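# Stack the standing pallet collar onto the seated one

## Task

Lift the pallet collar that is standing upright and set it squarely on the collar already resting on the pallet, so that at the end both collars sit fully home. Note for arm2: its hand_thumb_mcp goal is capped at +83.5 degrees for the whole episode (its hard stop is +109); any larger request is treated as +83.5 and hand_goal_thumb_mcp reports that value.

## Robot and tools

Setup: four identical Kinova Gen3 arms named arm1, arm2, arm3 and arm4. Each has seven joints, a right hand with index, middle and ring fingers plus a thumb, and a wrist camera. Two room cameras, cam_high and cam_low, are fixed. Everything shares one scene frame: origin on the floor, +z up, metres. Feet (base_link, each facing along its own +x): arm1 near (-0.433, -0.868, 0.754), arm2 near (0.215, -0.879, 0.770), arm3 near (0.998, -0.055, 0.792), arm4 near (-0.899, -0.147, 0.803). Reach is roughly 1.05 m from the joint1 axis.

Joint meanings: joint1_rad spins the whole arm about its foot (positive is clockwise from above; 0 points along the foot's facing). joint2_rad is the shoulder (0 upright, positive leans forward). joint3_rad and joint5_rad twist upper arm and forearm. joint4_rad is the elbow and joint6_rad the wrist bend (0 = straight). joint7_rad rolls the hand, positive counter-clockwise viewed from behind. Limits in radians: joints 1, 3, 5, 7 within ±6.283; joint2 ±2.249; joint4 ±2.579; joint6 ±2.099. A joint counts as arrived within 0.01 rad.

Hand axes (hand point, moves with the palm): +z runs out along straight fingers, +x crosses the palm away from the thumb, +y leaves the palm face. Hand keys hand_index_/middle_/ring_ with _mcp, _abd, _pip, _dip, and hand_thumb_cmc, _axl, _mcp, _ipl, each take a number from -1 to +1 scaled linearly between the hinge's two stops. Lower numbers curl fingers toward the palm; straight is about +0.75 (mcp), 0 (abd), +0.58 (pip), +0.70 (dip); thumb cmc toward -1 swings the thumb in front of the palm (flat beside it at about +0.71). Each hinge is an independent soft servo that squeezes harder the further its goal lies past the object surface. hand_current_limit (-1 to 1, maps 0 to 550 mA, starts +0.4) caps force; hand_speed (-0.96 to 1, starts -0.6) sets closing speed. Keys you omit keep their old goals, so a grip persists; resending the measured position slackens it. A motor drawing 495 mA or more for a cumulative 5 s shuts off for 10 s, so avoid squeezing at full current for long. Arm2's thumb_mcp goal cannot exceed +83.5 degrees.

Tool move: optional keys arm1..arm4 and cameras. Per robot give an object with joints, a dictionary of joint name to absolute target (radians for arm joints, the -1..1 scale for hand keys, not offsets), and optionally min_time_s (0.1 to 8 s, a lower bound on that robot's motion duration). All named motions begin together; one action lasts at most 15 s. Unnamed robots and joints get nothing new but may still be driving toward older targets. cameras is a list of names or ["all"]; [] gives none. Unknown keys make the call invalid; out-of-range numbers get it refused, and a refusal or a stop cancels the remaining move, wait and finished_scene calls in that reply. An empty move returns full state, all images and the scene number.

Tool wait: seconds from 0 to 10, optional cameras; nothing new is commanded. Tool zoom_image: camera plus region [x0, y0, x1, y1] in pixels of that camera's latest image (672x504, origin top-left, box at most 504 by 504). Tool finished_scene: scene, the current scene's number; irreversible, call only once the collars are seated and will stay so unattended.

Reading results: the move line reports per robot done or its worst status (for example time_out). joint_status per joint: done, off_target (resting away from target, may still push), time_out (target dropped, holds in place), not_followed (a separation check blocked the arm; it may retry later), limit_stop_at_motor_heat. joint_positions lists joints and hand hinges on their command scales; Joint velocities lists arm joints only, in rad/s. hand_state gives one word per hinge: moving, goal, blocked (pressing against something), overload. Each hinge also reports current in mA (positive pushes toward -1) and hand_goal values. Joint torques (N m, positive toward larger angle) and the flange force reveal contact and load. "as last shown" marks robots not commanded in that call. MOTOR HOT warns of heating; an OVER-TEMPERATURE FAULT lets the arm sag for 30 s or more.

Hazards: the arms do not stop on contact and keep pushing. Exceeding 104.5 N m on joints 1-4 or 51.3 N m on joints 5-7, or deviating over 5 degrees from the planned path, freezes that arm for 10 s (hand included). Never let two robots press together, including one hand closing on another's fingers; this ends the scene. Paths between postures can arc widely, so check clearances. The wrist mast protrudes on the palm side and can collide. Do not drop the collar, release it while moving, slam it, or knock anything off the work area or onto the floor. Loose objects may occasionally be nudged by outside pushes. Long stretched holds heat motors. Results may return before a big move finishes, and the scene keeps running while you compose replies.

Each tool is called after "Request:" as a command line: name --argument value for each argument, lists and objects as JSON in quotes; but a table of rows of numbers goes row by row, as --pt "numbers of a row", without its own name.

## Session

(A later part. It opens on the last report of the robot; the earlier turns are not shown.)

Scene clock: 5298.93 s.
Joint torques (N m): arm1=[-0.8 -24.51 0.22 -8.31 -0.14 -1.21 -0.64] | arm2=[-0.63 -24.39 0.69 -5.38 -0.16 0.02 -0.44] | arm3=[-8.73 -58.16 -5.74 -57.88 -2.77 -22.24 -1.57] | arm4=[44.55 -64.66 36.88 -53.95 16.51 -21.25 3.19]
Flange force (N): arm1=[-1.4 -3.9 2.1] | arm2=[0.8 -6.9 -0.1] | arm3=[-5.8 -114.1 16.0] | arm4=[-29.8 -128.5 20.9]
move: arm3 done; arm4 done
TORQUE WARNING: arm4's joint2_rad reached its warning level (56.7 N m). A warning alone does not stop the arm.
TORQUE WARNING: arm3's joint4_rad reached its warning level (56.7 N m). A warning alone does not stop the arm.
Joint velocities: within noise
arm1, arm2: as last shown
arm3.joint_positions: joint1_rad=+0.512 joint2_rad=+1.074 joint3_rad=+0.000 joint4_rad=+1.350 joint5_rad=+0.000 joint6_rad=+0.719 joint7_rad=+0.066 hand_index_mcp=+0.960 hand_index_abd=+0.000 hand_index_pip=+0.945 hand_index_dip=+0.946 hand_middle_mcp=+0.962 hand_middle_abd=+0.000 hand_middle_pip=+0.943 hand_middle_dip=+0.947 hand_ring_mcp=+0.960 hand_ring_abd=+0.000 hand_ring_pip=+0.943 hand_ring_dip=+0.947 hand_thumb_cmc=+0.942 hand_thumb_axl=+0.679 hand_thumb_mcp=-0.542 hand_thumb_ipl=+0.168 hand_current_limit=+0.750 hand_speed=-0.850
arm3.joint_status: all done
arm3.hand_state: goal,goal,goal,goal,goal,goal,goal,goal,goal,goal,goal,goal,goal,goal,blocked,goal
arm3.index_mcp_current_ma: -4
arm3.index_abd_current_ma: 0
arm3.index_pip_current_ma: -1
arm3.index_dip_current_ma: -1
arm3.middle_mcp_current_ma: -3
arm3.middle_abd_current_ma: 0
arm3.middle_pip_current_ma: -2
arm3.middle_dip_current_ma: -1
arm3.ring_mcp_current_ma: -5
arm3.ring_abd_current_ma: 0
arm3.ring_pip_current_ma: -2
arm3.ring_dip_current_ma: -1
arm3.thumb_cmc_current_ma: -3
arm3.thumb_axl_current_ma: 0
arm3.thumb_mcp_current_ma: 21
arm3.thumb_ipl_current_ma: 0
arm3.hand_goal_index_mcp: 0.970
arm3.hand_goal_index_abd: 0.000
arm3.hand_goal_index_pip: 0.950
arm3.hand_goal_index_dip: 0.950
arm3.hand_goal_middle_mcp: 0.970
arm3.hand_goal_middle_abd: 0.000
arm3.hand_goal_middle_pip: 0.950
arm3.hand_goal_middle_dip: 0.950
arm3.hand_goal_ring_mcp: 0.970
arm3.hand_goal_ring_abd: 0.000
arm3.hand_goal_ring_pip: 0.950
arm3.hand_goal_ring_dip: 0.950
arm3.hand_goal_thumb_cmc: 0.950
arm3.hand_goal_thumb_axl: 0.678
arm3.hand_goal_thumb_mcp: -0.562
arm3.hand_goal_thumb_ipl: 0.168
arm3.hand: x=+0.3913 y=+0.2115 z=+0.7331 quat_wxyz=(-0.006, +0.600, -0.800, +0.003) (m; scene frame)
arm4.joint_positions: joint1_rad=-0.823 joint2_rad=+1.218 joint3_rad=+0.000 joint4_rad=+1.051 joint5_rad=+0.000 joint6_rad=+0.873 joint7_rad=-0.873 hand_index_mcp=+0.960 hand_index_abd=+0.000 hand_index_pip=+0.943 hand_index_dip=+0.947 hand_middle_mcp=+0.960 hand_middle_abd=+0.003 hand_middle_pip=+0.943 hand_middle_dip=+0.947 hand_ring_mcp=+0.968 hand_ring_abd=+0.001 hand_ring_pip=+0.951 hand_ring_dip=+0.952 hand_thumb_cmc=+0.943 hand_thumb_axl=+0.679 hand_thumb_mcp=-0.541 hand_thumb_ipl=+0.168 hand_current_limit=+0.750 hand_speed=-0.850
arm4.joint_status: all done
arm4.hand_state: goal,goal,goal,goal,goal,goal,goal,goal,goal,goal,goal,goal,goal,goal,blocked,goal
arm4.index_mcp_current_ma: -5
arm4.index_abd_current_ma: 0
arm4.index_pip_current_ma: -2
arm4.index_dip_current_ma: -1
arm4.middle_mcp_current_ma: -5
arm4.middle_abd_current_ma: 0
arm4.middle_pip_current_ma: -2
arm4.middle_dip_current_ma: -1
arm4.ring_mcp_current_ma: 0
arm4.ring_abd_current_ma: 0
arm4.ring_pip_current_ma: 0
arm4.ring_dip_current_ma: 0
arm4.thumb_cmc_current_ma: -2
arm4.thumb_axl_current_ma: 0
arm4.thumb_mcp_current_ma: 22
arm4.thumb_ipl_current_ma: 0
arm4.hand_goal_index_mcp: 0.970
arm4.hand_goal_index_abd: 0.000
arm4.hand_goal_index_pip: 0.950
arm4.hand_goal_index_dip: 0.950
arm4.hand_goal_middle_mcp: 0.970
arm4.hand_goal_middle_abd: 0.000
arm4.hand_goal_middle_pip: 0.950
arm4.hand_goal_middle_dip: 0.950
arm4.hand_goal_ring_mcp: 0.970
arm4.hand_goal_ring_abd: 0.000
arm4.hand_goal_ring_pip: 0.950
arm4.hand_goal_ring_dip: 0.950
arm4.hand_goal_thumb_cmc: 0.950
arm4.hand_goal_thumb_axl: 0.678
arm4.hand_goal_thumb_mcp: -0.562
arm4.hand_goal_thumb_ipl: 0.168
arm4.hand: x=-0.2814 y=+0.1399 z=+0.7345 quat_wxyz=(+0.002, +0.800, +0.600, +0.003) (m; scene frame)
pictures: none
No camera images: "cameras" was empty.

Request:
move --arm3 '{"joints":{"joint2_rad":1.06748,"joint4_rad":1.34993,"joint6_rad":0.72418},"min_time_s":2}' --arm4 '{"joints":{"joint2_rad":1.21163,"joint4_rad":1.05289,"joint6_rad":0.87708},"min_time_s":2}' --cameras '[]'

Request:
move --arm3 '{"joints":{"joint2_rad":1.06201,"joint4_rad":1.35065,"joint6_rad":0.72893},"min_time_s":2}' --arm4 '{"joints":{"joint2_rad":1.20640,"joint4_rad":1.05424,"joint6_rad":0.88096},"min_time_s":2}' --cameras '["cam_low"]'

Scene clock: 5324.87 s.
Joint torques (N m): arm1=[-2.01 -23.83 -0.78 -11.59 -0.75 -3.4 -1.1] | arm2=[-0.66 -24.37 0.67 -5.38 -0.12 0.03 -0.44] | arm3=[-7.59 -60.01 -5.03 -51.31 -2.52 -18.38 -1.2] | arm4=[41.37 -57.94 33.58 -41.8 14.6 -14.62 2.21]
Flange force (N): arm1=[-1.1 -13.8 -2.8] | arm2=[0.8 -6.8 -0.1] | arm3=[-5.5 -92.7 27.6] | arm4=[-11.3 -103.1 23.8]
move: arm3 done; arm4 done
TORQUE WARNING: arm3's joint2_rad reached its warning level (56.7 N m). A warning alone does not stop the arm.
TORQUE WARNING: arm4's joint2_rad reached its warning level (56.7 N m). A warning alone does not stop the arm.
Joint velocities: within noise
arm1, arm2: as last shown
arm1.hand: x=-0.2273 y=-0.2452 z=+0.7453 quat_wxyz=(+0.000, -0.001, +1.000, -0.001) (m; scene frame)
arm3.joint_positions: joint1_rad=+0.512 joint2_rad=+1.074 joint3_rad=+0.000 joint4_rad=+1.350 joint5_rad=+0.000 joint6_rad=+0.724 joint7_rad=+0.066 hand_index_mcp=+0.960 hand_index_abd=+0.000 hand_index_pip=+0.945 hand_index_dip=+0.946 hand_middle_mcp=+0.962 hand_middle_abd=+0.000 hand_middle_pip=+0.943 hand_middle_dip=+0.947 hand_ring_mcp=+0.960 hand_ring_abd=+0.000 hand_ring_pip=+0.943 hand_ring_dip=+0.947 hand_thumb_cmc=+0.942 hand_thumb_axl=+0.679 hand_thumb_mcp=-0.542 hand_thumb_ipl=+0.168 hand_current_limit=+0.750 hand_speed=-0.850
arm3.joint_status: all done
arm3.hand_state: goal,goal,goal,goal,goal,goal,goal,goal,goal,goal,goal,goal,goal,goal,blocked,goal
arm3.index_mcp_current_ma: -4
arm3.index_abd_current_ma: 0
arm3.index_pip_current_ma: -1
arm3.index_dip_current_ma: -1
arm3.middle_mcp_current_ma: -3
arm3.middle_abd_current_ma: 0
arm3.middle_pip_current_ma: -2
arm3.middle_dip_current_ma: -1
arm3.ring_mcp_current_ma: -5
arm3.ring_abd_current_ma: 0
arm3.ring_pip_current_ma: -2
arm3.ring_dip_current_ma: -1
arm3.thumb_cmc_current_ma: -3
arm3.thumb_axl_current_ma: 0
arm3.thumb_mcp_current_ma: 21
arm3.thumb_ipl_current_ma: 0
arm3.hand_goal_index_mcp: 0.970
arm3.hand_goal_index_abd: 0.000
arm3.hand_goal_index_pip: 0.950
arm3.hand_goal_index_dip: 0.950
arm3.hand_goal_middle_mcp: 0.970
arm3.hand_goal_middle_abd: 0.000
arm3.hand_goal_middle_pip: 0.950
arm3.hand_goal_middle_dip: 0.950
arm3.hand_goal_ring_mcp: 0.970
arm3.hand_goal_ring_abd: 0.000
arm3.hand_goal_ring_pip: 0.950
arm3.hand_goal_ring_dip: 0.950
arm3.hand_goal_thumb_cmc: 0.950
arm3.hand_goal_thumb_axl: 0.678
arm3.hand_goal_thumb_mcp: -0.562
arm3.hand_goal_thumb_ipl: 0.168
arm3.hand: x=+0.3924 y=+0.2111 z=+0.7329 quat_wxyz=(-0.008, +0.600, -0.800, +0.005) (m; scene frame)
arm4.joint_positions: joint1_rad=-0.823 joint2_rad=+1.218 joint3_rad=+0.000 joint4_rad=+1.053 joint5_rad=+0.000 joint6_rad=+0.877 joint7_rad=-0.873 hand_index_mcp=+0.960 hand_index_abd=+0.000 hand_index_pip=+0.943 hand_index_dip=+0.947 hand_middle_mcp=+0.960 hand_middle_abd=+0.003 hand_middle_pip=+0.943 hand_middle_dip=+0.947 hand_ring_mcp=+0.968 hand_ring_abd=+0.001 hand_ring_pip=+0.951 hand_ring_dip=+0.952 hand_thumb_cmc=+0.943 hand_thumb_axl=+0.679 hand_thumb_mcp=-0.541 hand_thumb_ipl=+0.168 hand_current_limit=+0.750 hand_speed=-0.850
arm4.joint_status: all done
arm4.hand_state: goal,goal,goal,goal,goal,goal,goal,goal,goal,goal,goal,goal,goal,goal,blocked,goal
arm4.index_mcp_current_ma: -5
arm4.index_abd_current_ma: 0
arm4.index_pip_current_ma: -2
arm4.index_dip_current_ma: -1
arm4.middle_mcp_current_ma: -5
arm4.middle_abd_current_ma: 0
arm4.middle_pip_current_ma: -2
arm4.middle_dip_current_ma: -1
arm4.ring_mcp_current_ma: 0
arm4.ring_abd_current_ma: 0
arm4.ring_pip_current_ma: 0
arm4.ring_dip_current_ma: 0
arm4.thumb_cmc_current_ma: -2
arm4.thumb_axl_current_ma: 0
arm4.thumb_mcp_current_ma: 22
arm4.thumb_ipl_current_ma: 0
arm4.hand_goal_index_mcp: 0.970
arm4.hand_goal_index_abd: 0.000
arm4.hand_goal_index_pip: 0.950
arm4.hand_goal_index_dip: 0.950
arm4.hand_goal_middle_mcp: 0.970
arm4.hand_goal_middle_abd: 0.000
arm4.hand_goal_middle_pip: 0.950
arm4.hand_goal_middle_dip: 0.950
arm4.hand_goal_ring_mcp: 0.970
arm4.hand_goal_ring_abd: 0.000
arm4.hand_goal_ring_pip: 0.950
arm4.hand_goal_ring_dip: 0.950
arm4.hand_goal_thumb_cmc: 0.950
arm4.hand_goal_thumb_axl: 0.678
arm4.hand_goal_thumb_mcp: -0.562
arm4.hand_goal_thumb_ipl: 0.168
arm4.hand: x=-0.2829 y=+0.1388 z=+0.7340 quat_wxyz=(+0.002, +0.800, +0.600, +0.000) (m; scene frame)
pictures: none
No camera images: "cameras" was empty.

Scene clock: 5329.20 s.
Joint torques (N m): arm1=[-2.5 -22.98 -1.02 -15.01 -1.14 -5.69 -1.64] | arm2=[-0.66 -24.41 0.71 -5.37 -0.14 0.04 -0.44] | arm3=[-5.9 -57.07 -4.18 -42.15 -2.04 -14.11 -0.79] | arm4=[38.82 -49.05 30.63 -28.65 12.77 -8.26 1.36]
Flange force (N): arm1=[0.5 -24.0 -8.1] | arm2=[0.8 -7.0 0.0] | arm3=[-4.5 -68.4 31.6] | arm4=[9.3 -77.4 22.8]
move: arm3 time_out; arm4 time_out
TORQUE WARNING: arm3's joint2_rad reached its warning level (56.7 N m). A warning alone does not stop the arm.
Joint velocities: within noise
arm1.joint_positions: joint1_rad=+0.221 joint2_rad=+0.979 joint3_rad=+0.000 joint4_rad=+1.394 joint5_rad=+0.000 joint6_rad=+0.768 joint7_rad=+0.286 hand_index_mcp=+0.960 hand_index_abd=+0.000 hand_index_pip=+0.944 hand_index_dip=+0.947 hand_middle_mcp=+0.960 hand_middle_abd=+0.000 hand_middle_pip=+0.944 hand_middle_dip=+0.947 hand_ring_mcp=+0.960 hand_ring_abd=+0.000 hand_ring_pip=+0.943 hand_ring_dip=+0.947 hand_thumb_cmc=+0.943 hand_thumb_axl=+0.678 hand_thumb_mcp=-0.543 hand_thumb_ipl=+0.168 hand_current_limit=+0.750 hand_speed=-0.850
arm1.joint_status: not commanded
arm1.hand_state: goal,goal,goal,goal,goal,goal,goal,goal,goal,goal,goal,goal,goal,goal,goal,goal
arm1.index_mcp_current_ma: -22
arm1.index_abd_current_ma: 0
arm1.index_pip_current_ma: -11
arm1.index_dip_current_ma: -5
arm1.middle_mcp_current_ma: -23
arm1.middle_abd_current_ma: 0
arm1.middle_pip_current_ma: -11
arm1.middle_dip_current_ma: -5
arm1.ring_mcp_current_ma: -22
arm1.ring_abd_current_ma: 0
arm1.ring_pip_current_ma: -12
arm1.ring_dip_current_ma: -5
arm1.thumb_cmc_current_ma: -14
arm1.thumb_axl_current_ma: 0
arm1.thumb_mcp_current_ma: 65
arm1.thumb_ipl_current_ma: 0
arm1.hand_goal_index_mcp: 0.970
arm1.hand_goal_index_abd: 0.000
arm1.hand_goal_index_pip: 0.950
arm1.hand_goal_index_dip: 0.950
arm1.hand_goal_middle_mcp: 0.970
arm1.hand_goal_middle_abd: 0.000
arm1.hand_goal_middle_pip: 0.950
arm1.hand_goal_middle_dip: 0.950
arm1.hand_goal_ring_mcp: 0.970
arm1.hand_goal_ring_abd: 0.000
arm1.hand_goal_ring_pip: 0.950
arm1.hand_goal_ring_dip: 0.950
arm1.hand_goal_thumb_cmc: 0.950
arm1.hand_goal_thumb_axl: 0.678
arm1.hand_goal_thumb_mcp: -0.562
arm1.hand_goal_thumb_ipl: 0.168
arm1.hand: x=-0.2274 y=-0.2452 z=+0.7453 quat_wxyz=(+0.000, -0.001, +1.000, -0.001) (m; scene frame)
arm2: as last shown
arm3.joint_positions: joint1_rad=+0.512 joint2_rad=+1.074 joint3_rad=+0.000 joint4_rad=+1.351 joint5_rad=+0.000 joint6_rad=+0.729 joint7_rad=+0.066 hand_index_mcp=+0.960 hand_index_abd=+0.000 hand_index_pip=+0.945 hand_index_dip=+0.946 hand_middle_mcp=+0.962 hand_middle_abd=+0.000 hand_middle_pip=+0.943 hand_middle_dip=+0.947 hand_ring_mcp=+0.960 hand_ring_abd=+0.000 hand_ring_pip=+0.943 hand_ring_dip=+0.947 hand_thumb_cmc=+0.942 hand_thumb_axl=+0.679 hand_thumb_mcp=-0.542 hand_thumb_ipl=+0.168 hand_current_limit=+0.750 hand_speed=-0.850
arm3.joint_status: joint2_rad time_out (moved +0.000 of -0.012); the others done
arm3.hand_state: goal,goal,goal,goal,goal,goal,goal,goal,goal,goal,goal,goal,goal,goal,blocked,goal
arm3.index_mcp_current_ma: -4
arm3.index_abd_current_ma: 0
arm3.index_pip_current_ma: -1
arm3.index_dip_current_ma: -1
arm3.middle_mcp_current_ma: -3
arm3.middle_abd_current_ma: 0
arm3.middle_pip_current_ma: -2
arm3.middle_dip_current_ma: -1
arm3.ring_mcp_current_ma: -5
arm3.ring_abd_current_ma: 0
arm3.ring_pip_current_ma: -2
arm3.ring_dip_current_ma: -1
arm3.thumb_cmc_current_ma: -3
arm3.thumb_axl_current_ma: 0
arm3.thumb_mcp_current_ma: 21
arm3.thumb_ipl_current_ma: 0
arm3.hand_goal_index_mcp: 0.970
arm3.hand_goal_index_abd: 0.000
arm3.hand_goal_index_pip: 0.950
arm3.hand_goal_index_dip: 0.950
arm3.hand_goal_middle_mcp: 0.970
arm3.hand_goal_middle_abd: 0.000
arm3.hand_goal_middle_pip: 0.950
arm3.hand_goal_middle_dip: 0.950
arm3.hand_goal_ring_mcp: 0.970
arm3.hand_goal_ring_abd: 0.000
arm3.hand_goal_ring_pip: 0.950
arm3.hand_goal_ring_dip: 0.950
arm3.hand_goal_thumb_cmc: 0.950
arm3.hand_goal_thumb_axl: 0.678
arm3.hand_goal_thumb_mcp: -0.562
arm3.hand_goal_thumb_ipl: 0.168
arm3.hand: x=+0.3941 y=+0.2105 z=+0.7323 quat_wxyz=(-0.009, +0.600, -0.800, +0.007) (m; scene frame)
arm4.joint_positions: joint1_rad=-0.823 joint2_rad=+1.218 joint3_rad=+0.000 joint4_rad=+1.054 joint5_rad=+0.000 joint6_rad=+0.881 joint7_rad=-0.873 hand_index_mcp=+0.960 hand_index_abd=+0.000 hand_index_pip=+0.943 hand_index_dip=+0.947 hand_middle_mcp=+0.960 hand_middle_abd=+0.003 hand_middle_pip=+0.943 hand_middle_dip=+0.947 hand_ring_mcp=+0.967 hand_ring_abd=+0.001 hand_ring_pip=+0.951 hand_ring_dip=+0.952 hand_thumb_cmc=+0.943 hand_thumb_axl=+0.679 hand_thumb_mcp=-0.541 hand_thumb_ipl=+0.168 hand_current_limit=+0.750 hand_speed=-0.850
arm4.joint_status: joint2_rad time_out (moved +0.000 of -0.012); the others done
arm4.hand_state: goal,goal,goal,goal,goal,goal,goal,goal,goal,goal,goal,goal,goal,goal,blocked,goal
arm4.index_mcp_current_ma: -5
arm4.index_abd_current_ma: 0
arm4.index_pip_current_ma: -2
arm4.index_dip_current_ma: -1
arm4.middle_mcp_current_ma: -5
arm4.middle_abd_current_ma: 0
arm4.middle_pip_current_ma: -2
arm4.middle_dip_current_ma: -1
arm4.ring_mcp_current_ma: 0
arm4.ring_abd_current_ma: 0
arm4.ring_pip_current_ma: 0
arm4.ring_dip_current_ma: 0
arm4.thumb_cmc_current_ma: -2
arm4.thumb_axl_current_ma: 0
arm4.thumb_mcp_current_ma: 22
arm4.thumb_ipl_current_ma: 0
arm4.hand_goal_index_mcp: 0.970
arm4.hand_goal_index_abd: 0.000
arm4.hand_goal_index_pip: 0.950
arm4.hand_goal_index_dip: 0.950
arm4.hand_goal_middle_mcp: 0.970
arm4.hand_goal_middle_abd: 0.000
arm4.hand_goal_middle_pip: 0.950
arm4.hand_goal_middle_dip: 0.950
arm4.hand_goal_ring_mcp: 0.970
arm4.hand_goal_ring_abd: 0.000
arm4.hand_goal_ring_pip: 0.950
arm4.hand_goal_ring_dip: 0.950
arm4.hand_goal_thumb_cmc: 0.950
arm4.hand_goal_thumb_axl: 0.678
arm4.hand_goal_thumb_mcp: -0.562
arm4.hand_goal_thumb_ipl: 0.168
arm4.hand: x=-0.2845 y=+0.1378 z=+0.7334 quat_wxyz=(+0.002, +0.800, +0.600, -0.003) (m; scene frame)
pictures: cam_low

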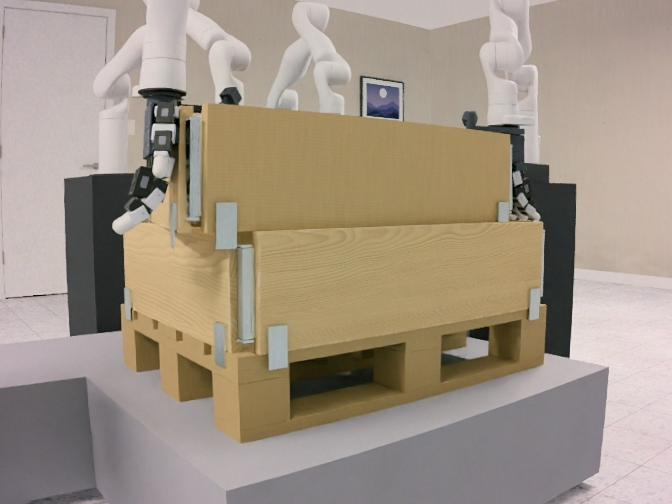

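Request:
move --arm3 '{"joints":{"joint1_rad":0.51404,"joint2_rad":1.04785,"joint4_rad":1.41483,"joint6_rad":0.67892,"joint7_rad":0.06746},"min_time_s":2}' --arm4 '{"joints":{"joint1_rad":-0.83676,"joint2_rad":1.20165,"joint4_rad":1.09184,"joint6_rad":0.84810,"joint7_rad":-0.88675},"min_time_s":2}' --cameras '[]'

Request:
move --arm3 '{"joints":{"joint1_rad":0.33549,"joint2_rad":1.04456,"joint4_rad":1.42420,"joint6_rad":0.67283,"joint7_rad":-0.11109},"min_time_s":2}' --cameras '["cam_low","arm3_cam_wrist","arm4_cam_wrist","arm1_cam_wrist"]'

Scene clock: 5574.17 s.
Joint torques (N m): arm1=[-0.82 -24.22 0.26 -11.84 -0.38 -3.45 -1.16] | arm2=[-0.65 -24.39 0.67 -5.38 -0.14 0.03 -0.46] | arm3=[0.97 -23.65 0.93 -4.8 0.07 -0.02 -0.25] | arm4=[1.08 -24.2 0.24 -5.93 0.6 0.25 -0.08]
Flange force (N): arm1=[1.0 -13.5 -2.1] | arm2=[0.8 -6.9 -0.1] | arm3=[0.6 4.1 2.8] | arm4=[2.0 -0.4 0.9]
move: arm3 done; arm4 done
Joint velocities: within noise
arm1, arm2: as last shown
arm3.joint_positions: joint1_rad=+0.514 joint2_rad=+1.048 joint3_rad=+0.000 joint4_rad=+1.415 joint5_rad=+0.000 joint6_rad=+0.679 joint7_rad=+0.067 hand_index_mcp=+0.960 hand_index_abd=+0.000 hand_index_pip=+0.945 hand_index_dip=+0.946 hand_middle_mcp=+0.962 hand_middle_abd=+0.000 hand_middle_pip=+0.943 hand_middle_dip=+0.947 hand_ring_mcp=+0.960 hand_ring_abd=+0.000 hand_ring_pip=+0.943 hand_ring_dip=+0.947 hand_thumb_cmc=+0.942 hand_thumb_axl=+0.679 hand_thumb_mcp=-0.542 hand_thumb_ipl=+0.168 hand_current_limit=+0.750 hand_speed=-0.850
arm3.joint_status: all done
arm3.hand_state: goal,goal,goal,goal,goal,goal,goal,goal,goal,goal,goal,goal,goal,goal,blocked,goal
arm3.index_mcp_current_ma: -4
arm3.index_abd_current_ma: 0
arm3.index_pip_current_ma: -1
arm3.index_dip_current_ma: -1
arm3.middle_mcp_current_ma: -3
arm3.middle_abd_current_ma: 0
arm3.middle_pip_current_ma: -2
arm3.middle_dip_current_ma: -1
arm3.ring_mcp_current_ma: -5
arm3.ring_abd_current_ma: 0
arm3.ring_pip_current_ma: -2
arm3.ring_dip_current_ma: -1
arm3.thumb_cmc_current_ma: -3
arm3.thumb_axl_current_ma: 0
arm3.thumb_mcp_current_ma: 21
arm3.thumb_ipl_current_ma: 0
arm3.hand_goal_index_mcp: 0.970
arm3.hand_goal_index_abd: 0.000
arm3.hand_goal_index_pip: 0.950
arm3.hand_goal_index_dip: 0.950
arm3.hand_goal_middle_mcp: 0.970
arm3.hand_goal_middle_abd: 0.000
arm3.hand_goal_middle_pip: 0.950
arm3.hand_goal_middle_dip: 0.950
arm3.hand_goal_ring_mcp: 0.970
arm3.hand_goal_ring_abd: 0.000
arm3.hand_goal_ring_pip: 0.950
arm3.hand_goal_ring_dip: 0.950
arm3.hand_goal_thumb_cmc: 0.950
arm3.hand_goal_thumb_axl: 0.678
arm3.hand_goal_thumb_mcp: -0.562
arm3.hand_goal_thumb_ipl: 0.168
arm3.hand: x=+0.4047 y=+0.2076 z=+0.7353 quat_wxyz=(-0.006, +0.600, -0.800, +0.002) (m; scene frame)
arm4.joint_positions: joint1_rad=-0.837 joint2_rad=+1.202 joint3_rad=+0.000 joint4_rad=+1.092 joint5_rad=+0.000 joint6_rad=+0.848 joint7_rad=-0.887 hand_index_mcp=+0.960 hand_index_abd=+0.000 hand_index_pip=+0.943 hand_index_dip=+0.947 hand_middle_mcp=+0.960 hand_middle_abd=+0.003 hand_middle_pip=+0.943 hand_middle_dip=+0.947 hand_ring_mcp=+0.967 hand_ring_abd=+0.001 hand_ring_pip=+0.951 hand_ring_dip=+0.952 hand_thumb_cmc=+0.943 hand_thumb_axl=+0.679 hand_thumb_mcp=-0.541 hand_thumb_ipl=+0.168 hand_current_limit=+0.750 hand_speed=-0.850
arm4.joint_status: all done
arm4.hand_state: goal,goal,goal,goal,goal,goal,goal,goal,goal,goal,goal,goal,goal,goal,blocked,goal
arm4.index_mcp_current_ma: -5
arm4.index_abd_current_ma: 0
arm4.index_pip_current_ma: -2
arm4.index_dip_current_ma: -1
arm4.middle_mcp_current_ma: -5
arm4.middle_abd_current_ma: 0
arm4.middle_pip_current_ma: -2
arm4.middle_dip_current_ma: -1
arm4.ring_mcp_current_ma: -1
arm4.ring_abd_current_ma: 0
arm4.ring_pip_current_ma: 0
arm4.ring_dip_current_ma: 0
arm4.thumb_cmc_current_ma: -2
arm4.thumb_axl_current_ma: 0
arm4.thumb_mcp_current_ma: 22
arm4.thumb_ipl_current_ma: 0
arm4.hand_goal_index_mcp: 0.970
arm4.hand_goal_index_abd: 0.000
arm4.hand_goal_index_pip: 0.950
arm4.hand_goal_index_dip: 0.950
arm4.hand_goal_middle_mcp: 0.970
arm4.hand_goal_middle_abd: 0.000
arm4.hand_goal_middle_pip: 0.950
arm4.hand_goal_middle_dip: 0.950
arm4.hand_goal_ring_mcp: 0.970
arm4.hand_goal_ring_abd: 0.000
arm4.hand_goal_ring_pip: 0.950
arm4.hand_goal_ring_dip: 0.950
arm4.hand_goal_thumb_cmc: 0.950
arm4.hand_goal_thumb_axl: 0.678
arm4.hand_goal_thumb_mcp: -0.562
arm4.hand_goal_thumb_ipl: 0.168
arm4.hand: x=-0.2917 y=+0.1431 z=+0.7351 quat_wxyz=(+0.002, +0.800, +0.600, +0.003) (m; scene frame)
pictures: none
No camera images: "cameras" was empty.

Scene clock: 5576.47 s.
Joint torques (N m): arm1=[-0.79 -24.26 0.34 -11.88 -0.42 -3.47 -1.16] | arm2=[-0.67 -24.32 0.68 -5.37 -0.16 0.02 -0.44] | arm3=[0.96 -23.57 0.84 -4.8 0.07 -0.07 -0.22] | arm4=[0.99 -24.2 0.25 -5.92 0.58 0.31 -0.08]
Flange force (N): arm1=[1.0 -13.6 -2.1] | arm2=[0.8 -6.9 -0.2] | arm3=[1.4 3.8 2.7] | arm4=[1.8 -0.4 1.0]
move: arm3 done
Joint velocities: within noise
arm1, arm4: as last shown
arm2.joint_positions: joint1_rad=-0.080 joint2_rad=+1.127 joint3_rad=+0.000 joint4_rad=+1.108 joint5_rad=+0.000 joint6_rad=+0.906 joint7_rad=+2.956 hand_index_mcp=+0.796 hand_index_abd=-0.613 hand_index_pip=+0.577 hand_index_dip=+0.696 hand_middle_mcp=+0.796 hand_middle_abd=-0.570 hand_middle_pip=+0.578 hand_middle_dip=+0.698 hand_ring_mcp=+0.800 hand_ring_abd=-0.494 hand_ring_pip=+0.578 hand_ring_dip=+0.698 hand_thumb_cmc=+0.945 hand_thumb_axl=+0.683 hand_thumb_mcp=-0.539 hand_thumb_ipl=+0.168 hand_current_limit=+0.750 hand_speed=-0.850
arm2.joint_status: not commanded
arm2.hand_state: goal,goal,goal,goal,goal,goal,goal,goal,goal,goal,goal,goal,goal,goal,blocked,goal
arm2.index_mcp_current_ma: -9
arm2.index_abd_current_ma: 12
arm2.index_pip_current_ma: 1
arm2.index_dip_current_ma: 0
arm2.middle_mcp_current_ma: -8
arm2.middle_abd_current_ma: 0
arm2.middle_pip_current_ma: 3
arm2.middle_dip_current_ma: 4
arm2.ring_mcp_current_ma: 0
arm2.ring_abd_current_ma: 11
arm2.ring_pip_current_ma: 3
arm2.ring_dip_current_ma: 4
arm2.thumb_cmc_current_ma: -9
arm2.thumb_axl_current_ma: 12
arm2.thumb_mcp_current_ma: 89
arm2.thumb_ipl_current_ma: 0
arm2.hand_goal_index_mcp: 0.800
arm2.hand_goal_index_abd: -0.620
arm2.hand_goal_index_pip: 0.576
arm2.hand_goal_index_dip: 0.696
arm2.hand_goal_middle_mcp: 0.800
arm2.hand_goal_middle_abd: -0.570
arm2.hand_goal_middle_pip: 0.576
arm2.hand_goal_middle_dip: 0.696
arm2.hand_goal_ring_mcp: 0.800
arm2.hand_goal_ring_abd: -0.500
arm2.hand_goal_ring_pip: 0.576
arm2.hand_goal_ring_dip: 0.696
arm2.hand_goal_thumb_cmc: 0.950
arm2.hand_goal_thumb_axl: 0.678
arm2.hand_goal_thumb_mcp: -0.562
arm2.hand_goal_thumb_ipl: 0.168
arm2.hand: x=+0.1000 y=-0.3425 z=+0.7407 quat_wxyz=(+0.000, -1.000, -0.001, +0.000) (m; scene frame)
arm3.joint_positions: joint1_rad=+0.335 joint2_rad=+1.045 joint3_rad=+0.000 joint4_rad=+1.424 joint5_rad=+0.000 joint6_rad=+0.673 joint7_rad=-0.111 hand_index_mcp=+0.960 hand_index_abd=+0.000 hand_index_pip=+0.945 hand_index_dip=+0.946 hand_middle_mcp=+0.962 hand_middle_abd=+0.000 hand_middle_pip=+0.943 hand_middle_dip=+0.947 hand_ring_mcp=+0.960 hand_ring_abd=+0.000 hand_ring_pip=+0.943 hand_ring_dip=+0.947 hand_thumb_cmc=+0.942 hand_thumb_axl=+0.679 hand_thumb_mcp=-0.542 hand_thumb_ipl=+0.168 hand_current_limit=+0.750 hand_speed=-0.850
arm3.joint_status: all done
arm3.hand_state: goal,goal,goal,goal,goal,goal,goal,goal,goal,goal,goal,goal,goal,goal,blocked,goal
arm3.index_mcp_current_ma: -4
arm3.index_abd_current_ma: 0
arm3.index_pip_current_ma: -1
arm3.index_dip_current_ma: -1
arm3.middle_mcp_current_ma: -3
arm3.middle_abd_current_ma: 0
arm3.middle_pip_current_ma: -2
arm3.middle_dip_current_ma: -1
arm3.ring_mcp_current_ma: -5
arm3.ring_abd_current_ma: 0
arm3.ring_pip_current_ma: -2
arm3.ring_dip_current_ma: -1
arm3.thumb_cmc_current_ma: -3
arm3.thumb_axl_current_ma: 0
arm3.thumb_mcp_current_ma: 21
arm3.thumb_ipl_current_ma: 0
arm3.hand_goal_index_mcp: 0.970
arm3.hand_goal_index_abd: 0.000
arm3.hand_goal_index_pip: 0.950
arm3.hand_goal_index_dip: 0.950
arm3.hand_goal_middle_mcp: 0.970
arm3.hand_goal_middle_abd: 0.000
arm3.hand_goal_middle_pip: 0.950
arm3.hand_goal_middle_dip: 0.950
arm3.hand_goal_ring_mcp: 0.970
arm3.hand_goal_ring_abd: 0.000
arm3.hand_goal_ring_pip: 0.950
arm3.hand_goal_ring_dip: 0.950
arm3.hand_goal_thumb_cmc: 0.950
arm3.hand_goal_thumb_axl: 0.678
arm3.hand_goal_thumb_mcp: -0.562
arm3.hand_goal_thumb_ipl: 0.168
arm3.hand: x=+0.3766 y=+0.1116 z=+0.7346 quat_wxyz=(-0.006, +0.600, -0.800, +0.002) (m; scene frame)
pictures: arm1_cam_wrist, arm3_cam_wrist, arm4_cam_wrist, cam_low

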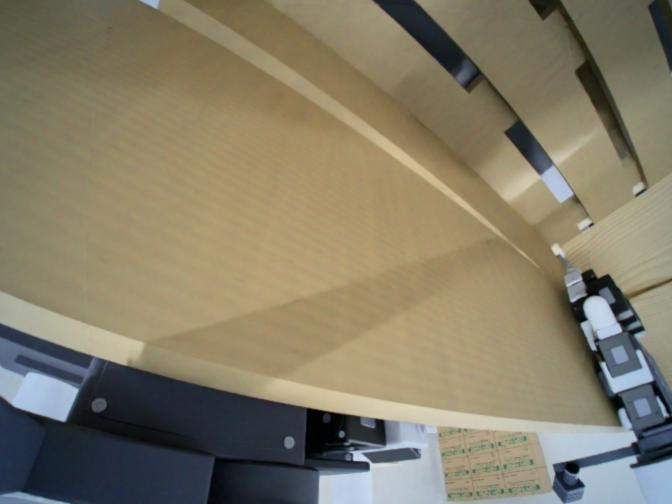

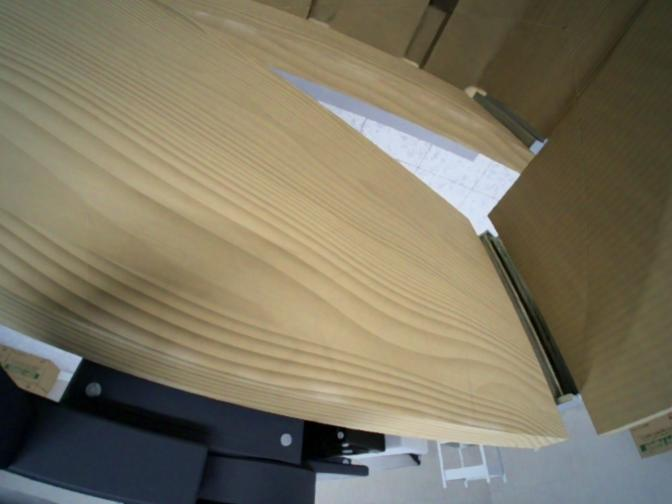

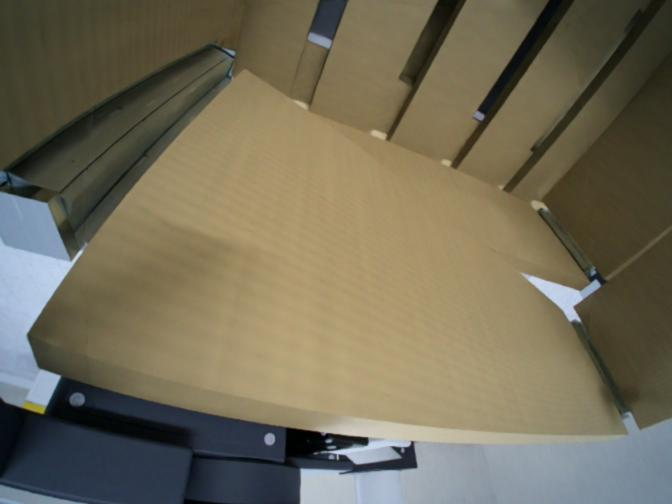

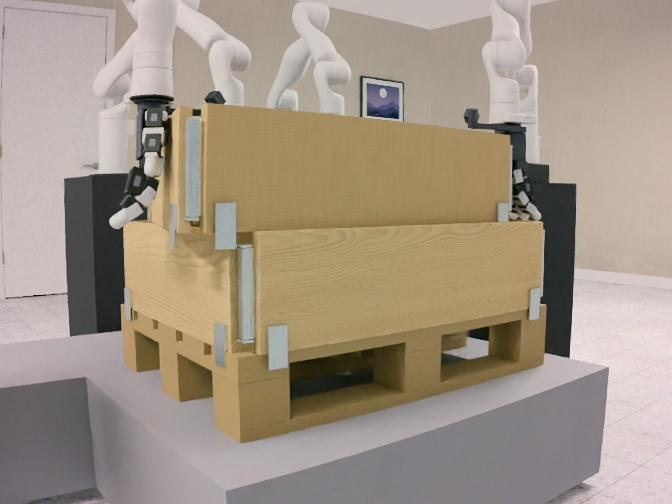

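Request:
move --arm1 '{"joints":{"joint1_rad":0.22556,"joint2_rad":0.96390,"joint4_rad":1.43501,"joint6_rad":0.74268,"joint7_rad":0.29116},"min_time_s":2}' --arm3 '{"joints":{"joint1_rad":0.33787,"joint2_rad":1.06294,"joint4_rad":1.37221,"joint6_rad":0.70645,"joint7_rad":-0.10870},"min_time_s":3}' --arm4 '{"joints":{"joint1_rad":-0.82707,"joint2_rad":1.21263,"joint4_rad":1.06272,"joint6_rad":0.86625,"joint7_rad":-0.87706},"min_time_s":3}' --cameras '[]'

Request:
move --arm3 '{"joints":{"joint2_rad":1.05375,"joint4_rad":1.37344,"joint6_rad":0.71440},"min_time_s":2}' --arm4 '{"joints":{"joint2_rad":1.20385,"joint4_rad":1.06504,"joint6_rad":0.87270},"min_time_s":2}' --cameras '["cam_low"]'

Scene clock: 5615.87 s.
Joint torques (N m): arm1=[0.45 -24.32 1.16 -6.39 0.36 0 -0.38] | arm2=[-0.65 -24.39 0.67 -5.39 -0.13 0.04 -0.45] | arm3=[0.59 -26.47 2.22 -47.94 3.99 -23.97 3.64] | arm4=[27.86 -28.03 22.13 -30.71 11.33 -16.4 3.89]
Flange force (N): arm1=[-0.3 1.2 4.5] | arm2=[0.8 -6.8 -0.1] | arm3=[-0.2 -114.0 -41.9] | arm4=[-19.7 -85.2 -25.9]
move: arm1 done; arm3 done; arm4 done
Joint velocities: within noise
arm1.joint_positions: joint1_rad=+0.226 joint2_rad=+0.964 joint3_rad=+0.000 joint4_rad=+1.435 joint5_rad=+0.000 joint6_rad=+0.743 joint7_rad=+0.291 hand_index_mcp=+0.960 hand_index_abd=+0.000 hand_index_pip=+0.944 hand_index_dip=+0.947 hand_middle_mcp=+0.960 hand_middle_abd=+0.000 hand_middle_pip=+0.944 hand_middle_dip=+0.947 hand_ring_mcp=+0.960 hand_ring_abd=+0.000 hand_ring_pip=+0.943 hand_ring_dip=+0.947 hand_thumb_cmc=+0.943 hand_thumb_axl=+0.678 hand_thumb_mcp=-0.543 hand_thumb_ipl=+0.168 hand_current_limit=+0.750 hand_speed=-0.850
arm1.joint_status: all done
arm1.hand_state: goal,goal,goal,goal,goal,goal,goal,goal,goal,goal,goal,goal,goal,goal,goal,goal
arm1.index_mcp_current_ma: -22
arm1.index_abd_current_ma: 0
arm1.index_pip_current_ma: -11
arm1.index_dip_current_ma: -5
arm1.middle_mcp_current_ma: -23
arm1.middle_abd_current_ma: 0
arm1.middle_pip_current_ma: -11
arm1.middle_dip_current_ma: -5
arm1.ring_mcp_current_ma: -22
arm1.ring_abd_current_ma: 0
arm1.ring_pip_current_ma: -12
arm1.ring_dip_current_ma: -5
arm1.thumb_cmc_current_ma: -14
arm1.thumb_axl_current_ma: 0
arm1.thumb_mcp_current_ma: 65
arm1.thumb_ipl_current_ma: 0
arm1.hand_goal_index_mcp: 0.970
arm1.hand_goal_index_abd: 0.000
arm1.hand_goal_index_pip: 0.950
arm1.hand_goal_index_dip: 0.950
arm1.hand_goal_middle_mcp: 0.970
arm1.hand_goal_middle_abd: 0.000
arm1.hand_goal_middle_pip: 0.950
arm1.hand_goal_middle_dip: 0.950
arm1.hand_goal_ring_mcp: 0.970
arm1.hand_goal_ring_abd: 0.000
arm1.hand_goal_ring_pip: 0.950
arm1.hand_goal_ring_dip: 0.950
arm1.hand_goal_thumb_cmc: 0.950
arm1.hand_goal_thumb_axl: 0.678
arm1.hand_goal_thumb_mcp: -0.562
arm1.hand_goal_thumb_ipl: 0.168
arm1.hand: x=-0.2274 y=-0.2552 z=+0.7452 quat_wxyz=(+0.000, -0.001, +1.000, -0.001) (m; scene frame)
arm2: as last shown
arm3.joint_positions: joint1_rad=+0.338 joint2_rad=+1.063 joint3_rad=+0.000 joint4_rad=+1.372 joint5_rad=+0.000 joint6_rad=+0.707 joint7_rad=-0.109 hand_index_mcp=+0.960 hand_index_abd=+0.000 hand_index_pip=+0.945 hand_index_dip=+0.946 hand_middle_mcp=+0.962 hand_middle_abd=+0.000 hand_middle_pip=+0.943 hand_middle_dip=+0.947 hand_ring_mcp=+0.960 hand_ring_abd=+0.000 hand_ring_pip=+0.943 hand_ring_dip=+0.947 hand_thumb_cmc=+0.942 hand_thumb_axl=+0.679 hand_thumb_mcp=-0.542 hand_thumb_ipl=+0.168 hand_current_limit=+0.750 hand_speed=-0.850
arm3.joint_status: all done
arm3.hand_state: goal,goal,goal,goal,goal,goal,goal,goal,goal,goal,goal,goal,goal,goal,blocked,goal
arm3.index_mcp_current_ma: -4
arm3.index_abd_current_ma: 0
arm3.index_pip_current_ma: -1
arm3.index_dip_current_ma: -1
arm3.middle_mcp_current_ma: -3
arm3.middle_abd_current_ma: 0
arm3.middle_pip_current_ma: -2
arm3.middle_dip_current_ma: -1
arm3.ring_mcp_current_ma: -5
arm3.ring_abd_current_ma: 0
arm3.ring_pip_current_ma: -2
arm3.ring_dip_current_ma: -1
arm3.thumb_cmc_current_ma: -3
arm3.thumb_axl_current_ma: 0
arm3.thumb_mcp_current_ma: 21
arm3.thumb_ipl_current_ma: 0
arm3.hand_goal_index_mcp: 0.970
arm3.hand_goal_index_abd: 0.000
arm3.hand_goal_index_pip: 0.950
arm3.hand_goal_index_dip: 0.950
arm3.hand_goal_middle_mcp: 0.970
arm3.hand_goal_middle_abd: 0.000
arm3.hand_goal_middle_pip: 0.950
arm3.hand_goal_middle_dip: 0.950
arm3.hand_goal_ring_mcp: 0.970
arm3.hand_goal_ring_abd: 0.000
arm3.hand_goal_ring_pip: 0.950
arm3.hand_goal_ring_dip: 0.950
arm3.hand_goal_thumb_cmc: 0.950
arm3.hand_goal_thumb_axl: 0.678
arm3.hand_goal_thumb_mcp: -0.562
arm3.hand_goal_thumb_ipl: 0.168
arm3.hand: x=+0.3652 y=+0.1150 z=+0.7344 quat_wxyz=(-0.006, +0.600, -0.800, +0.002) (m; scene frame)
arm4.joint_positions: joint1_rad=-0.827 joint2_rad=+1.213 joint3_rad=+0.000 joint4_rad=+1.063 joint5_rad=+0.000 joint6_rad=+0.866 joint7_rad=-0.877 hand_index_mcp=+0.960 hand_index_abd=+0.000 hand_index_pip=+0.943 hand_index_dip=+0.947 hand_middle_mcp=+0.960 hand_middle_abd=+0.003 hand_middle_pip=+0.943 hand_middle_dip=+0.947 hand_ring_mcp=+0.967 hand_ring_abd=+0.001 hand_ring_pip=+0.951 hand_ring_dip=+0.952 hand_thumb_cmc=+0.943 hand_thumb_axl=+0.679 hand_thumb_mcp=-0.541 hand_thumb_ipl=+0.168 hand_current_limit=+0.750 hand_speed=-0.850
arm4.joint_status: all done
arm4.hand_state: goal,goal,goal,goal,goal,goal,goal,goal,goal,goal,goal,goal,goal,goal,blocked,goal
arm4.index_mcp_current_ma: -5
arm4.index_abd_current_ma: 0
arm4.index_pip_current_ma: -2
arm4.index_dip_current_ma: -1
arm4.middle_mcp_current_ma: -5
arm4.middle_abd_current_ma: 0
arm4.middle_pip_current_ma: -2
arm4.middle_dip_current_ma: -1
arm4.ring_mcp_current_ma: -1
arm4.ring_abd_current_ma: 0
arm4.ring_pip_current_ma: 0
arm4.ring_dip_current_ma: 0
arm4.thumb_cmc_current_ma: -2
arm4.thumb_axl_current_ma: 0
arm4.thumb_mcp_current_ma: 22
arm4.thumb_ipl_current_ma: 0
arm4.hand_goal_index_mcp: 0.970
arm4.hand_goal_index_abd: 0.000
arm4.hand_goal_index_pip: 0.950
arm4.hand_goal_index_dip: 0.950
arm4.hand_goal_middle_mcp: 0.970
arm4.hand_goal_middle_abd: 0.000
arm4.hand_goal_middle_pip: 0.950
arm4.hand_goal_middle_dip: 0.950
arm4.hand_goal_ring_mcp: 0.970
arm4.hand_goal_ring_abd: 0.000
arm4.hand_goal_ring_pip: 0.950
arm4.hand_goal_ring_dip: 0.950
arm4.hand_goal_thumb_cmc: 0.950
arm4.hand_goal_thumb_axl: 0.678
arm4.hand_goal_thumb_mcp: -0.562
arm4.hand_goal_thumb_ipl: 0.168
arm4.hand: x=-0.2841 y=+0.1410 z=+0.7352 quat_wxyz=(+0.002, +0.800, +0.600, +0.003) (m; scene frame)
pictures: none
No camera images: "cameras" was empty.

Scene clock: 5618.17 s.
Joint torques (N m): arm1=[0.47 -24.22 1.18 -6.38 0.36 -0.05 -0.4] | arm2=[-0.63 -24.38 0.71 -5.36 -0.16 0.01 -0.47] | arm3=[1.29 -52.35 3.72 -33.88 3.22 -11.34 1.77] | arm4=[18.92 -42.26 16.16 -26.04 8.49 -9.01 2.43]
Flange force (N): arm1=[-0.3 1.2 4.3] | arm2=[0.8 -7.0 -0.1] | arm3=[2.2 -46.6 30.0] | arm4=[-7.7 -52.3 11.3]
move: arm3 done; arm4 done
Joint velocities: within noise
arm1, arm2: as last shown
arm3.joint_positions: joint1_rad=+0.338 joint2_rad=+1.059 joint3_rad=+0.000 joint4_rad=+1.373 joint5_rad=+0.000 joint6_rad=+0.714 joint7_rad=-0.109 hand_index_mcp=+0.960 hand_index_abd=+0.000 hand_index_pip=+0.945 hand_index_dip=+0.946 hand_middle_mcp=+0.962 hand_middle_abd=+0.000 hand_middle_pip=+0.943 hand_middle_dip=+0.947 hand_ring_mcp=+0.960 hand_ring_abd=+0.000 hand_ring_pip=+0.943 hand_ring_dip=+0.947 hand_thumb_cmc=+0.942 hand_thumb_axl=+0.679 hand_thumb_mcp=-0.542 hand_thumb_ipl=+0.168 hand_current_limit=+0.750 hand_speed=-0.850
arm3.joint_status: all done
arm3.hand_state: goal,goal,goal,goal,goal,goal,goal,goal,goal,goal,goal,goal,goal,goal,blocked,goal
arm3.index_mcp_current_ma: -4
arm3.index_abd_current_ma: 0
arm3.index_pip_current_ma: -1
arm3.index_dip_current_ma: -1
arm3.middle_mcp_current_ma: -3
arm3.middle_abd_current_ma: 0
arm3.middle_pip_current_ma: -2
arm3.middle_dip_current_ma: -1
arm3.ring_mcp_current_ma: -5
arm3.ring_abd_current_ma: 0
arm3.ring_pip_current_ma: -2
arm3.ring_dip_current_ma: -1
arm3.thumb_cmc_current_ma: -3
arm3.thumb_axl_current_ma: 0
arm3.thumb_mcp_current_ma: 21
arm3.thumb_ipl_current_ma: 0
arm3.hand_goal_index_mcp: 0.970
arm3.hand_goal_index_abd: 0.000
arm3.hand_goal_index_pip: 0.950
arm3.hand_goal_index_dip: 0.950
arm3.hand_goal_middle_mcp: 0.970
arm3.hand_goal_middle_abd: 0.000
arm3.hand_goal_middle_pip: 0.950
arm3.hand_goal_middle_dip: 0.950
arm3.hand_goal_ring_mcp: 0.970
arm3.hand_goal_ring_abd: 0.000
arm3.hand_goal_ring_pip: 0.950
arm3.hand_goal_ring_dip: 0.950
arm3.hand_goal_thumb_cmc: 0.950
arm3.hand_goal_thumb_axl: 0.678
arm3.hand_goal_thumb_mcp: -0.562
arm3.hand_goal_thumb_ipl: 0.168
arm3.hand: x=+0.3668 y=+0.1147 z=+0.7360 quat_wxyz=(-0.008, +0.600, -0.800, +0.004) (m; scene frame)
arm4.joint_positions: joint1_rad=-0.827 joint2_rad=+1.204 joint3_rad=+0.000 joint4_rad=+1.065 joint5_rad=+0.000 joint6_rad=+0.873 joint7_rad=-0.877 hand_index_mcp=+0.960 hand_index_abd=+0.000 hand_index_pip=+0.943 hand_index_dip=+0.947 hand_middle_mcp=+0.960 hand_middle_abd=+0.003 hand_middle_pip=+0.943 hand_middle_dip=+0.947 hand_ring_mcp=+0.967 hand_ring_abd=+0.001 hand_ring_pip=+0.951 hand_ring_dip=+0.952 hand_thumb_cmc=+0.943 hand_thumb_axl=+0.679 hand_thumb_mcp=-0.541 hand_thumb_ipl=+0.168 hand_current_limit=+0.750 hand_speed=-0.850
arm4.joint_status: all done
arm4.hand_state: goal,goal,goal,goal,goal,goal,goal,goal,goal,goal,goal,goal,goal,goal,blocked,goal
arm4.index_mcp_current_ma: -5
arm4.index_abd_current_ma: 0
arm4.index_pip_current_ma: -2
arm4.index_dip_current_ma: -1
arm4.middle_mcp_current_ma: -5
arm4.middle_abd_current_ma: 0
arm4.middle_pip_current_ma: -2
arm4.middle_dip_current_ma: -1
arm4.ring_mcp_current_ma: -1
arm4.ring_abd_current_ma: 0
arm4.ring_pip_current_ma: 0
arm4.ring_dip_current_ma: 0
arm4.thumb_cmc_current_ma: -2
arm4.thumb_axl_current_ma: 0
arm4.thumb_mcp_current_ma: 22
arm4.thumb_ipl_current_ma: 0
arm4.hand_goal_index_mcp: 0.970
arm4.hand_goal_index_abd: 0.000
arm4.hand_goal_index_pip: 0.950
arm4.hand_goal_index_dip: 0.950
arm4.hand_goal_middle_mcp: 0.970
arm4.hand_goal_middle_abd: 0.000
arm4.hand_goal_middle_pip: 0.950
arm4.hand_goal_middle_dip: 0.950
arm4.hand_goal_ring_mcp: 0.970
arm4.hand_goal_ring_abd: 0.000
arm4.hand_goal_ring_pip: 0.950
arm4.hand_goal_ring_dip: 0.950
arm4.hand_goal_thumb_cmc: 0.950
arm4.hand_goal_thumb_axl: 0.678
arm4.hand_goal_thumb_mcp: -0.562
arm4.hand_goal_thumb_ipl: 0.168
arm4.hand: x=-0.2840 y=+0.1409 z=+0.7403 quat_wxyz=(+0.002, +0.800, +0.600, +0.003) (m; scene frame)
pictures: cam_low

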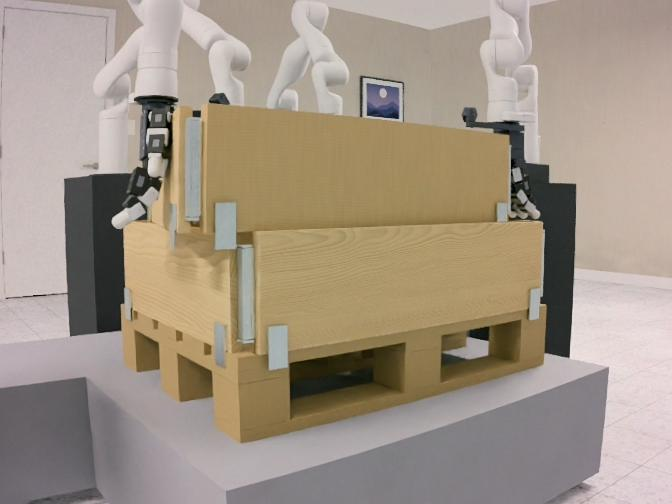

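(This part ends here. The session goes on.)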